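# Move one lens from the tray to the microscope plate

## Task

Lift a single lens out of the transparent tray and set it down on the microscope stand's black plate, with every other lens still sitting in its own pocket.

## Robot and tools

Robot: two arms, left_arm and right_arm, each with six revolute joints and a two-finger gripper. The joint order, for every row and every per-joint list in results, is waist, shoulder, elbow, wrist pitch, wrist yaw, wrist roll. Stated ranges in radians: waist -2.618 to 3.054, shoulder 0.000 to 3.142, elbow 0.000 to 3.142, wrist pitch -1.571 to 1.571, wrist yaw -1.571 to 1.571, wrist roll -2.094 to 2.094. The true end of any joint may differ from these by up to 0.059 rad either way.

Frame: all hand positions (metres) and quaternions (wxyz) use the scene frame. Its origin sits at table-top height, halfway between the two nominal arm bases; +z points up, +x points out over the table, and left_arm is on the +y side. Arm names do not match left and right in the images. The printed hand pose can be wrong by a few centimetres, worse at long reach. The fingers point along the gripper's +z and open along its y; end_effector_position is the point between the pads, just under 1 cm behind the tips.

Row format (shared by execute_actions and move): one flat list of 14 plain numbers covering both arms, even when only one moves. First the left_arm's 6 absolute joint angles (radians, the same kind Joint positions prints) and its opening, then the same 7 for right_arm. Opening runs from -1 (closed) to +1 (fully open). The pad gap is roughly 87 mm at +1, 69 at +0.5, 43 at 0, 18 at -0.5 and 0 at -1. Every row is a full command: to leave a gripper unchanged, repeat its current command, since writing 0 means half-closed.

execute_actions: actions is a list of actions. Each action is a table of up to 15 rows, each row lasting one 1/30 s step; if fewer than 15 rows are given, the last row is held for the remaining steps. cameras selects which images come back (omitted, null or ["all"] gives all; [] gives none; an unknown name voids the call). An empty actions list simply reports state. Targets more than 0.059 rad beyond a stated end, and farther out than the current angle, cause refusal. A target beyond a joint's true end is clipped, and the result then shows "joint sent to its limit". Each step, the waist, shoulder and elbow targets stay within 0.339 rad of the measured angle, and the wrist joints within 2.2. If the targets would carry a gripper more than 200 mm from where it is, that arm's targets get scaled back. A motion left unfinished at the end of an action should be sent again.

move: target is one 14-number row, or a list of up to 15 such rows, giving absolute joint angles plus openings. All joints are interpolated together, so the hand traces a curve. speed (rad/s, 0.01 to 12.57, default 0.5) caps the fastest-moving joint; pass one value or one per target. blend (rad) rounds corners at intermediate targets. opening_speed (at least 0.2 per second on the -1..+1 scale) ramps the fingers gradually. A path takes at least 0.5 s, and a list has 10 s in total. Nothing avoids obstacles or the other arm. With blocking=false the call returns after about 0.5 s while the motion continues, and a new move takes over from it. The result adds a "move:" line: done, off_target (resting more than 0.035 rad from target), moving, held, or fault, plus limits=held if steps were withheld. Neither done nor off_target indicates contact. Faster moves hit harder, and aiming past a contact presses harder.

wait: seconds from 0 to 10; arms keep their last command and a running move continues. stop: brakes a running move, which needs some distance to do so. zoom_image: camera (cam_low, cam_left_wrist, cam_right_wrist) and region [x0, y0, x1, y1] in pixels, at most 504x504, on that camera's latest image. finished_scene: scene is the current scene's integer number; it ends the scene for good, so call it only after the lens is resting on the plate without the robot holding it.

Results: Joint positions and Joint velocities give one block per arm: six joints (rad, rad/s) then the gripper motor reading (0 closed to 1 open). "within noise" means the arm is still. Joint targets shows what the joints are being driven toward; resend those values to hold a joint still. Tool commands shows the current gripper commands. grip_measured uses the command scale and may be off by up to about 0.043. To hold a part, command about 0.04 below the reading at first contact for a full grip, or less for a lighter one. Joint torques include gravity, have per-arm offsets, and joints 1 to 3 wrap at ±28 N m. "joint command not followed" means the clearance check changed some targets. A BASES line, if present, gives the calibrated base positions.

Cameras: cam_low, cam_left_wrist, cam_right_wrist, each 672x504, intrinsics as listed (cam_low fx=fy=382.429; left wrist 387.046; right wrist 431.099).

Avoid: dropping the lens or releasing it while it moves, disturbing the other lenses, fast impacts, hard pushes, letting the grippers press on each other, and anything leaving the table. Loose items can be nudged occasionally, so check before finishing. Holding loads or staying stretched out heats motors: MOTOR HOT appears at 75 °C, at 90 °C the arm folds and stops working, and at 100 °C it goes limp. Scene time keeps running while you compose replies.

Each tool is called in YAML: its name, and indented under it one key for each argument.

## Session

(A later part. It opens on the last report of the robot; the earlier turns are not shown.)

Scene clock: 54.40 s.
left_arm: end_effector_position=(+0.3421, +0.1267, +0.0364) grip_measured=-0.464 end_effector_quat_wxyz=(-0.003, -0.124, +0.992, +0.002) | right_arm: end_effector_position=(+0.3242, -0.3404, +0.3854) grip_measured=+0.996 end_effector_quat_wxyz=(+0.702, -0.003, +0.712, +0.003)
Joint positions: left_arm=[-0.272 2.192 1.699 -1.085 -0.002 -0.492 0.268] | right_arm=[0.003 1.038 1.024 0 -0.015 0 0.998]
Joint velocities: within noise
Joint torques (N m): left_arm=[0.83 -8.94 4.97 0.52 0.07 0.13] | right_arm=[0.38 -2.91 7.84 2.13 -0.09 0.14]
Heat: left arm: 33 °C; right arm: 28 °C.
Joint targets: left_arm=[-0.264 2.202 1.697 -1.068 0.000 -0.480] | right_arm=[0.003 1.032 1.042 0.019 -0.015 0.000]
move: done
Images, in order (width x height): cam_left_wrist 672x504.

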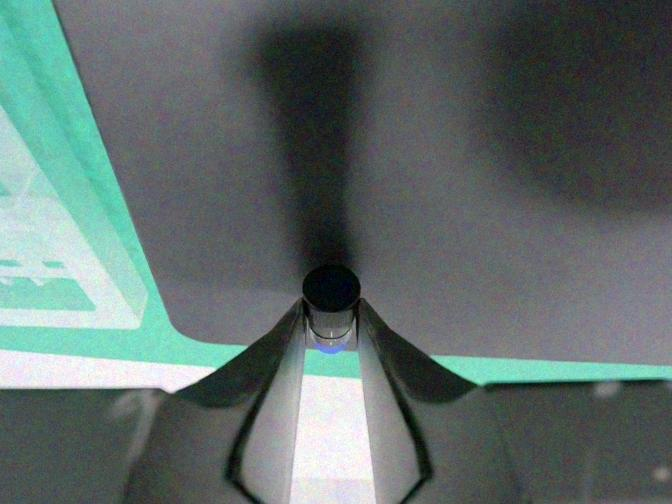

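move:
  target: [-0.264, 2.202, 1.689, -1.055, 0.0, -0.48, -0.64, 0.003, 1.032, 1.042, 0.019, -0.015, 0.0, 1]
  speed: 0.05
  cameras: ["cam_left_wrist"]

move:
  target: [-0.264, 2.202, 1.681, -1.044, 0.0, -0.48, -0.64, 0.003, 1.032, 1.042, 0.019, -0.015, 0.0, 1]
  speed: 0.05
  cameras: ["cam_low","cam_left_wrist"]

zoom_image:
  camera: "cam_left_wrist"
  region: [220, 180, 460, 380]

zoom_image:
  camera: "cam_low"
  region: [330, 190, 410, 270]

Scene clock: 55.80 s.
left_arm: end_effector_position=(+0.3421, +0.1267, +0.0347) grip_measured=-0.464 end_effector_quat_wxyz=(-0.003, -0.124, +0.992, +0.002) | right_arm: end_effector_position=(+0.3242, -0.3404, +0.3854) grip_measured=+0.996 end_effector_quat_wxyz=(+0.702, -0.003, +0.712, +0.003)
Joint positions: left_arm=[-0.272 2.192 1.692 -1.077 -0.002 -0.492 0.268] | right_arm=[0.003 1.038 1.024 0 -0.015 0 0.998]
Joint velocities: within noise
Joint torques (N m): left_arm=[0.83 -8.94 4.85 0.58 0.06 0.13] | right_arm=[0.29 -3.02 7.77 2.16 -0.06 0.14]
Heat: left arm: 33 °C; right arm: 28 °C.
Joint targets: left_arm=[-0.264 2.202 1.689 -1.055 0.000 -0.480] | right_arm=[0.003 1.032 1.042 0.019 -0.015 0.000]
move: done
Images, in order (width x height): cam_left_wrist 672x504.

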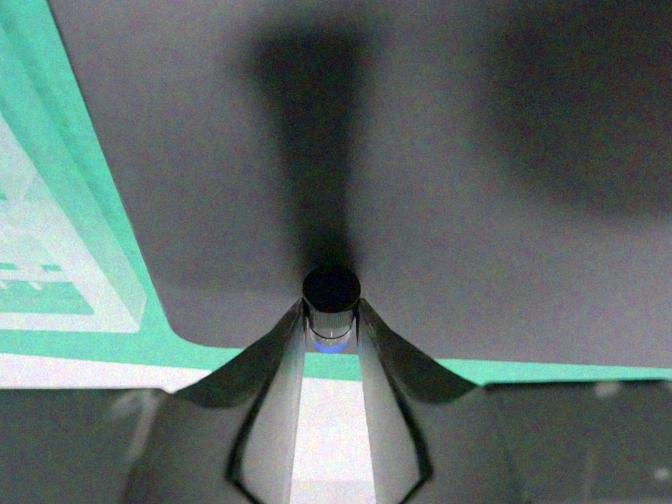

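Scene clock: 56.50 s.
left_arm: end_effector_position=(+0.3418, +0.1262, +0.0343) grip_measured=-0.464 end_effector_quat_wxyz=(-0.003, -0.124, +0.992, +0.000) | right_arm: end_effector_position=(+0.3242, -0.3404, +0.3854) grip_measured=+0.996 end_effector_quat_wxyz=(+0.702, -0.003, +0.712, +0.003)
Joint positions: left_arm=[-0.272 2.192 1.69 -1.075 0.002 -0.491 0.268] | right_arm=[0.003 1.038 1.024 0 -0.015 0 0.998]
Joint velocities: within noise
Joint torques (N m): left_arm=[0.79 -8.94 4.31 0.69 0.02 0.13] | right_arm=[0.25 -2.91 7.91 2.15 -0.07 0.14]
Heat: left arm: 33 °C; right arm: 29 °C.
Joint targets: left_arm=[-0.264 2.202 1.681 -1.044 0.000 -0.480] | right_arm=[0.003 1.032 1.042 0.019 -0.015 0.000]
move: done
Images, in order (width x height): cam_low 672x504, cam_left_wrist 672x504.

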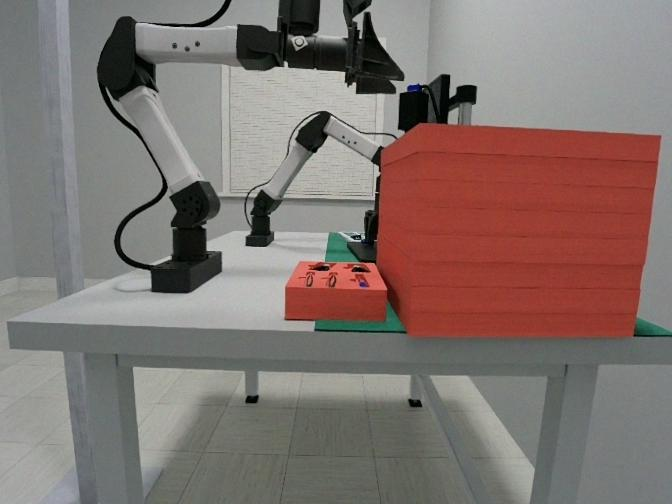

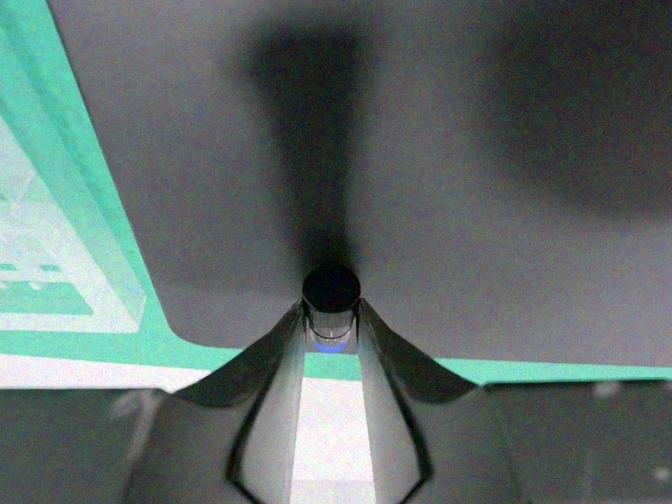

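Scaled by 2.100 from the camera's 672x504 image, which has a finer 960x720 frame.

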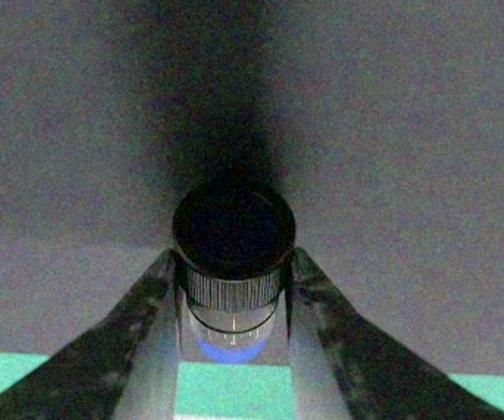

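Scaled by 6.300 from the camera's 672x504 image, which has a finer 960x720 frame.

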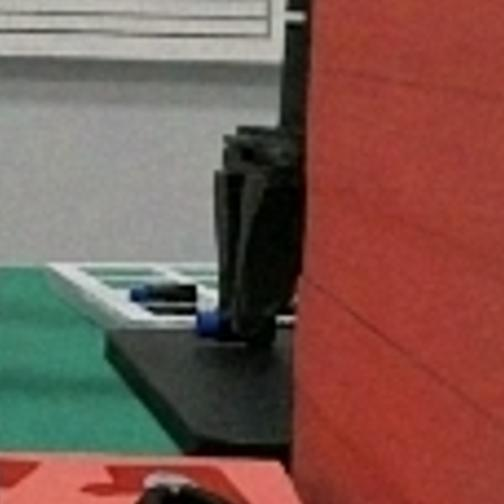

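move:
  target:
    - [-0.264, 2.202, 1.687, -1.053, 0.0, -0.48, -0.5, 0.003, 1.032, 1.042, 0.019, -0.015, 0.0, 1]
    - [-0.264, 2.202, 1.687, -1.053, 0.0, -0.48, -0.41, 0.003, 1.032, 1.042, 0.019, -0.015, 0.0, 1]
  speed: 0.05
  opening_speed: 0.2
  cameras: ["cam_left_wrist"]

zoom_image:
  camera: "cam_left_wrist"
  region: [220, 180, 460, 380]

Scene clock: 59.07 s.
left_arm: end_effector_position=(+0.3427, +0.1258, +0.0341) grip_measured=-0.410 end_effector_quat_wxyz=(-0.002, -0.124, +0.992, -0.001) | right_arm: end_effector_position=(+0.3242, -0.3404, +0.3854) grip_measured=+0.996 end_effector_quat_wxyz=(+0.702, -0.003, +0.712, +0.003)
Joint positions: left_arm=[-0.272 2.192 1.69 -1.072 0.003 -0.491 0.295] | right_arm=[0.003 1.038 1.024 0 -0.015 0 0.998]
Joint velocities: within noise
Joint torques (N m): left_arm=[0.81 -8.98 4.85 0.55 0.02 0.13] | right_arm=[0.47 -2.93 7.91 2.16 -0.07 0.16]
Heat: left arm: 34 °C; right arm: 29 °C.
Joint targets: left_arm=[-0.264 2.202 1.687 -1.053 0.000 -0.480] | right_arm=[0.003 1.032 1.042 0.019 -0.015 0.000]
move: done
Images, in order (width x height): cam_left_wrist 672x504.

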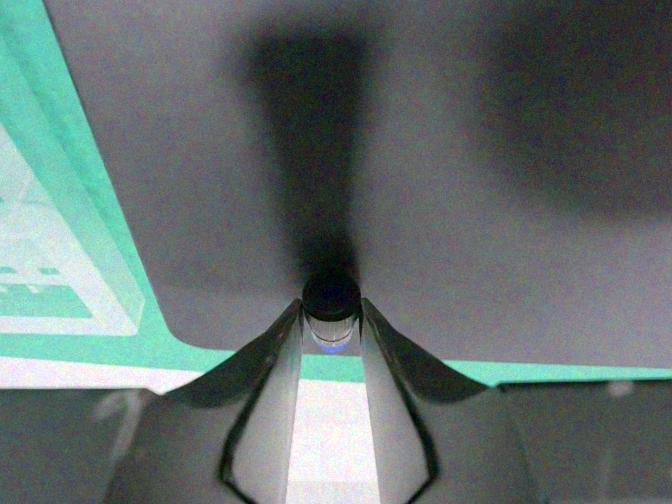

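Scaled by 2.100 from the camera's 672x504 image, which has a finer 960x720 frame.

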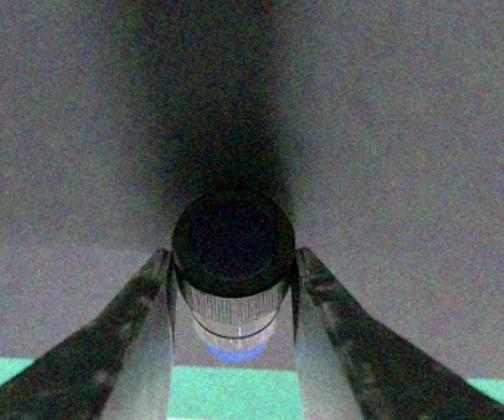

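move:
  target: [-0.264, 2.202, 1.687, -1.053, 0.0, -0.48, -0.3, 0.003, 1.032, 1.042, 0.019, -0.015, 0.0, 1]
  speed: 0.05
  opening_speed: 0.2
  cameras: ["cam_left_wrist"]

zoom_image:
  camera: "cam_left_wrist"
  region: [220, 180, 460, 380]

wait:
  seconds: 0.7
  cameras: ["cam_left_wrist"]

zoom_image:
  camera: "cam_left_wrist"
  region: [220, 180, 460, 380]

Scene clock: 62.50 s.
left_arm: end_effector_position=(+0.3429, +0.1258, +0.0340) grip_measured=-0.300 end_effector_quat_wxyz=(-0.001, -0.124, +0.992, -0.001) | right_arm: end_effector_position=(+0.3242, -0.3404, +0.3854) grip_measured=+0.996 end_effector_quat_wxyz=(+0.702, -0.003, +0.712, +0.003)
Joint positions: left_arm=[-0.272 2.192 1.69 -1.07 0.003 -0.491 0.35] | right_arm=[0.003 1.038 1.024 0 -0.015 0 0.998]
Joint velocities: within noise
Joint torques (N m): left_arm=[0.81 -8.96 4.86 0.53 0.02 0.13] | right_arm=[0.28 -2.95 7.9 2.15 -0.09 0.14]
Heat: left arm: 35 °C; right arm: 29 °C.
Joint targets: left_arm=[-0.264 2.202 1.687 -1.053 0.000 -0.480] | right_arm=[0.003 1.032 1.042 0.019 -0.015 0.000]
move: done
Images, in order (width x height): cam_left_wrist 672x504.

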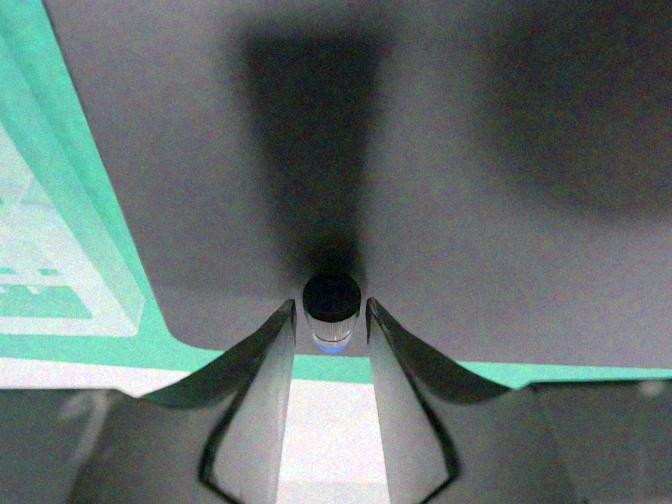

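Scaled by 2.100 from the camera's 672x504 image, which has a finer 960x720 frame.

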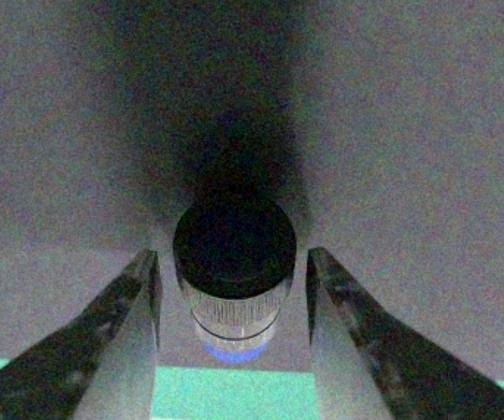

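Scene clock: 63.20 s.
left_arm: end_effector_position=(+0.3429, +0.1258, +0.0340) grip_measured=-0.300 end_effector_quat_wxyz=(-0.001, -0.124, +0.992, -0.001) | right_arm: end_effector_position=(+0.3242, -0.3404, +0.3854) grip_measured=+0.996 end_effector_quat_wxyz=(+0.702, -0.003, +0.712, +0.003)
Joint positions: left_arm=[-0.272 2.192 1.69 -1.07 0.003 -0.491 0.35] | right_arm=[0.003 1.038 1.024 0 -0.015 0 0.998]
Joint velocities: within noise
Joint torques (N m): left_arm=[0.81 -8.96 4.85 0.53 0.02 0.13] | right_arm=[0.29 -2.99 7.79 2.15 -0.07 0.16]
Heat: left arm: 35 °C; right arm: 29 °C.
Joint targets: left_arm=[-0.264 2.202 1.687 -1.053 0.000 -0.480] | right_arm=[0.003 1.032 1.042 0.019 -0.015 0.000]
Tool commands: left_gripper/opening=-0.3 right_gripper/opening=+1.0
wait: 0.70 s; at rest by 0.17 s
Images, in order (width x height): cam_left_wrist 672x504.

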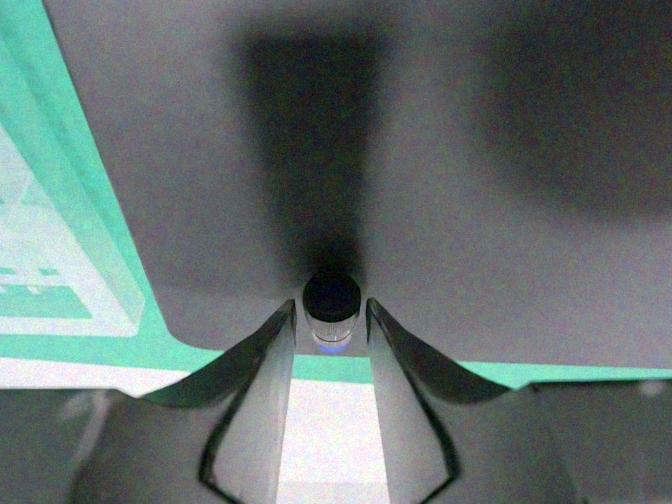

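Scaled by 2.100 from the camera's 672x504 image, which has a finer 960x720 frame.

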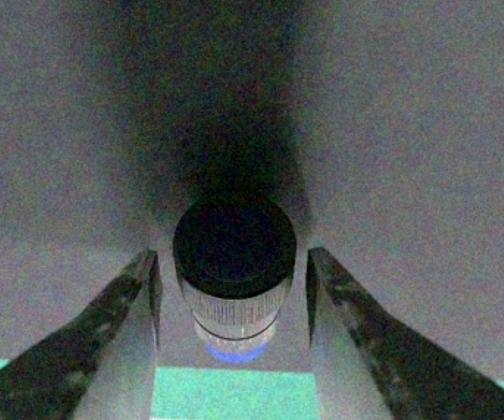

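move:
  target:
    - [-0.268, 2.198, 1.687, -1.058, 0.0, -0.485, -0.1, 0.003, 1.032, 1.042, 0.019, -0.015, 0.0, 1]
    - [-0.268, 2.18, 1.78, -1.13, 0.0, -0.485, -0.1, 0.003, 1.032, 1.042, 0.019, -0.015, 0.0, 1]
    - [-0.268, 2.04, 1.75, -1.24, 0.0, -0.485, -0.1, 0.003, 1.032, 1.042, 0.019, -0.015, 0.0, 1]
  speed: [0.05, 0.1, 0.2]
  opening_speed: 0.3
  cameras: ["cam_left_wrist"]

wait:
  seconds: 0.8
  cameras: ["cam_left_wrist", "cam_low"]

Scene clock: 67.10 s.
left_arm: end_effector_position=(+0.3277, +0.1305, +0.0905) grip_measured=-0.100 end_effector_quat_wxyz=(-0.001, -0.125, +0.992, -0.001) | right_arm: end_effector_position=(+0.3242, -0.3404, +0.3854) grip_measured=+0.996 end_effector_quat_wxyz=(+0.702, -0.003, +0.712, +0.003)
Joint positions: left_arm=[-0.27 2.086 1.751 -1.236 0.003 -0.491 0.45] | right_arm=[0.003 1.038 1.024 0 -0.015 0 0.998]
Joint velocities: within noise
Joint torques (N m): left_arm=[0.29 -12.85 5.19 0.31 0.02 0.08] | right_arm=[0.34 -2.93 7.91 2.17 -0.05 0.14]
Heat: left arm: 36 °C; right arm: 29 °C.
Joint targets: left_arm=[-0.268 2.040 1.750 -1.240 0.000 -0.485] | right_arm=[0.003 1.032 1.042 0.019 -0.015 0.000]
move: off_target (left_arm); left_arm: the shoulder is farthest, 0.046 rad from its target
Images, in order (width x height): cam_left_wrist 672x504.

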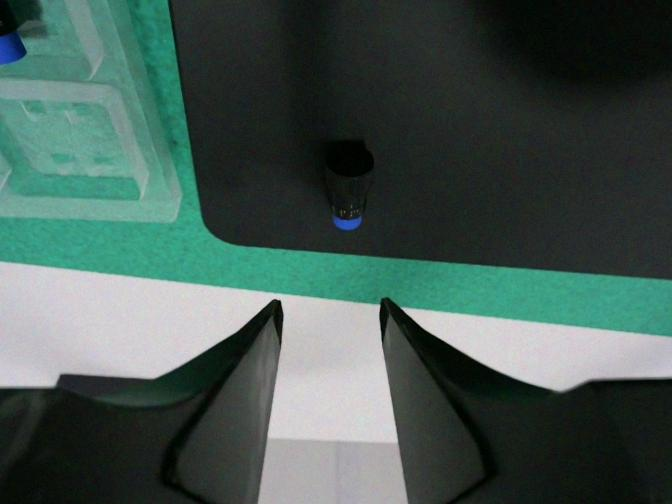

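Scene clock: 67.90 s.
left_arm: end_effector_position=(+0.3277, +0.1305, +0.0905) grip_measured=-0.100 end_effector_quat_wxyz=(-0.001, -0.125, +0.992, -0.001) | right_arm: end_effector_position=(+0.3242, -0.3404, +0.3854) grip_measured=+0.996 end_effector_quat_wxyz=(+0.702, -0.003, +0.712, +0.003)
Joint positions: left_arm=[-0.27 2.086 1.751 -1.237 0.003 -0.491 0.45] | right_arm=[0.003 1.038 1.024 0 -0.015 0 0.998]
Joint velocities: within noise
Joint torques (N m): left_arm=[0.31 -12.83 5.19 0.31 0.02 0.08] | right_arm=[0.38 -2.92 7.97 2.17 -0.09 0.13]
Heat: left arm: 37 °C; right arm: 29 °C.
Joint targets: left_arm=[-0.268 2.040 1.750 -1.240 0.000 -0.485] | right_arm=[0.003 1.032 1.042 0.019 -0.015 0.000]
Tool commands: left_gripper/opening=-0.1 right_gripper/opening=+1.0
wait: 0.80 s; at rest by 0.17 s
Images, in order (width x height): cam_low 672x504, cam_left_wrist 672x504.

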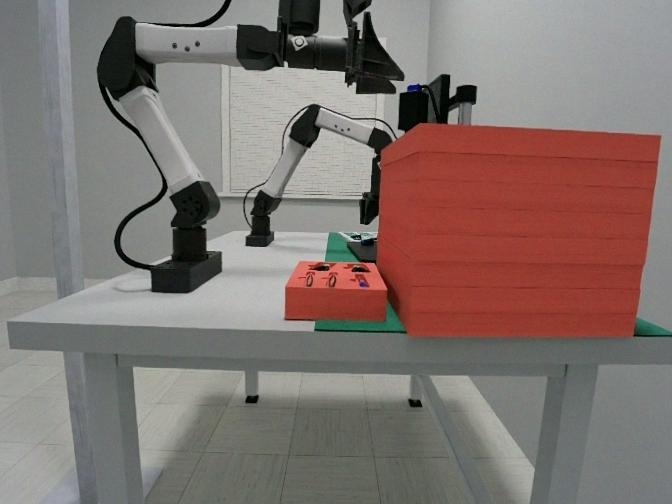

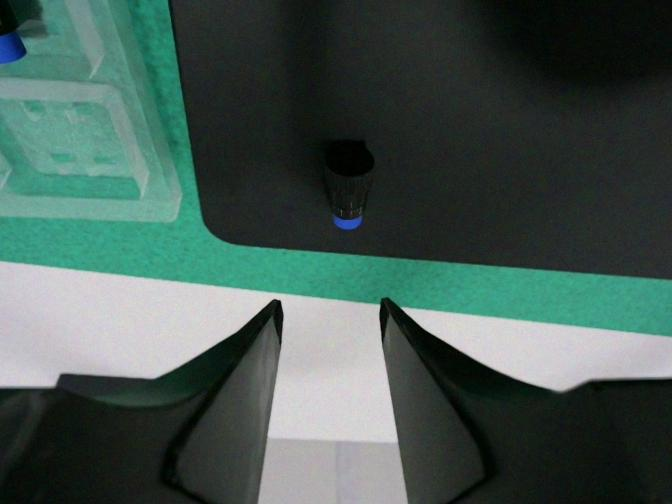

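wait:
  seconds: 0.8
  cameras: ["cam_left_wrist"]

zoom_image:
  camera: "cam_left_wrist"
  region: [280, 110, 420, 260]

Scene clock: 69.50 s.
left_arm: end_effector_position=(+0.3276, +0.1305, +0.0905) grip_measured=-0.100 end_effector_quat_wxyz=(-0.001, -0.125, +0.992, -0.001) | right_arm: end_effector_position=(+0.3242, -0.3404, +0.3854) grip_measured=+0.996 end_effector_quat_wxyz=(+0.702, -0.003, +0.712, +0.003)
Joint positions: left_arm=[-0.27 2.086 1.751 -1.237 0.003 -0.491 0.45] | right_arm=[0.003 1.038 1.024 0 -0.015 0 0.998]
Joint velocities: within noise
Joint torques (N m): left_arm=[0.29 -12.85 5.19 0.31 0.01 0.08] | right_arm=[0.43 -2.91 7.9 2.15 -0.07 0.14]
Heat: left arm: 37 °C; right arm: 29 °C.
Joint targets: left_arm=[-0.268 2.040 1.750 -1.240 0.000 -0.485] | right_arm=[0.003 1.032 1.042 0.019 -0.015 0.000]
Tool commands: left_gripper/opening=-0.1 right_gripper/opening=+1.0
wait: 0.80 s; at rest from the start
Images, in order (width x height): cam_left_wrist 672x504.

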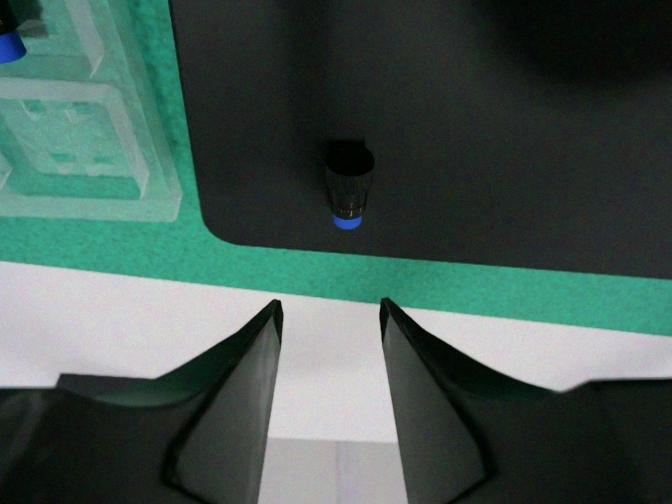

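Scaled by 3.360 from the camera's 672x504 image, which has a finer 960x720 frame.

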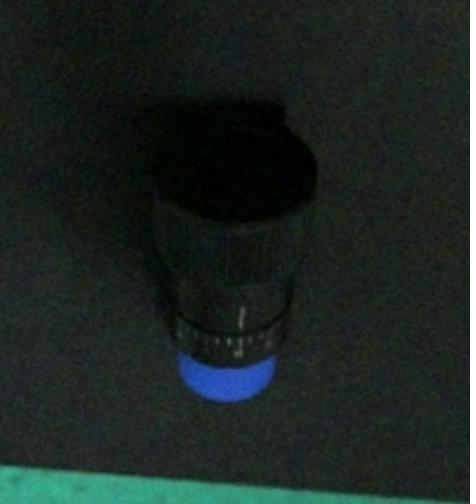

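The lens is lying still on the black plate, and the other lenses I can see are in their pockets.

finished_scene:
  scene: 2

The scene is finished: the task was done.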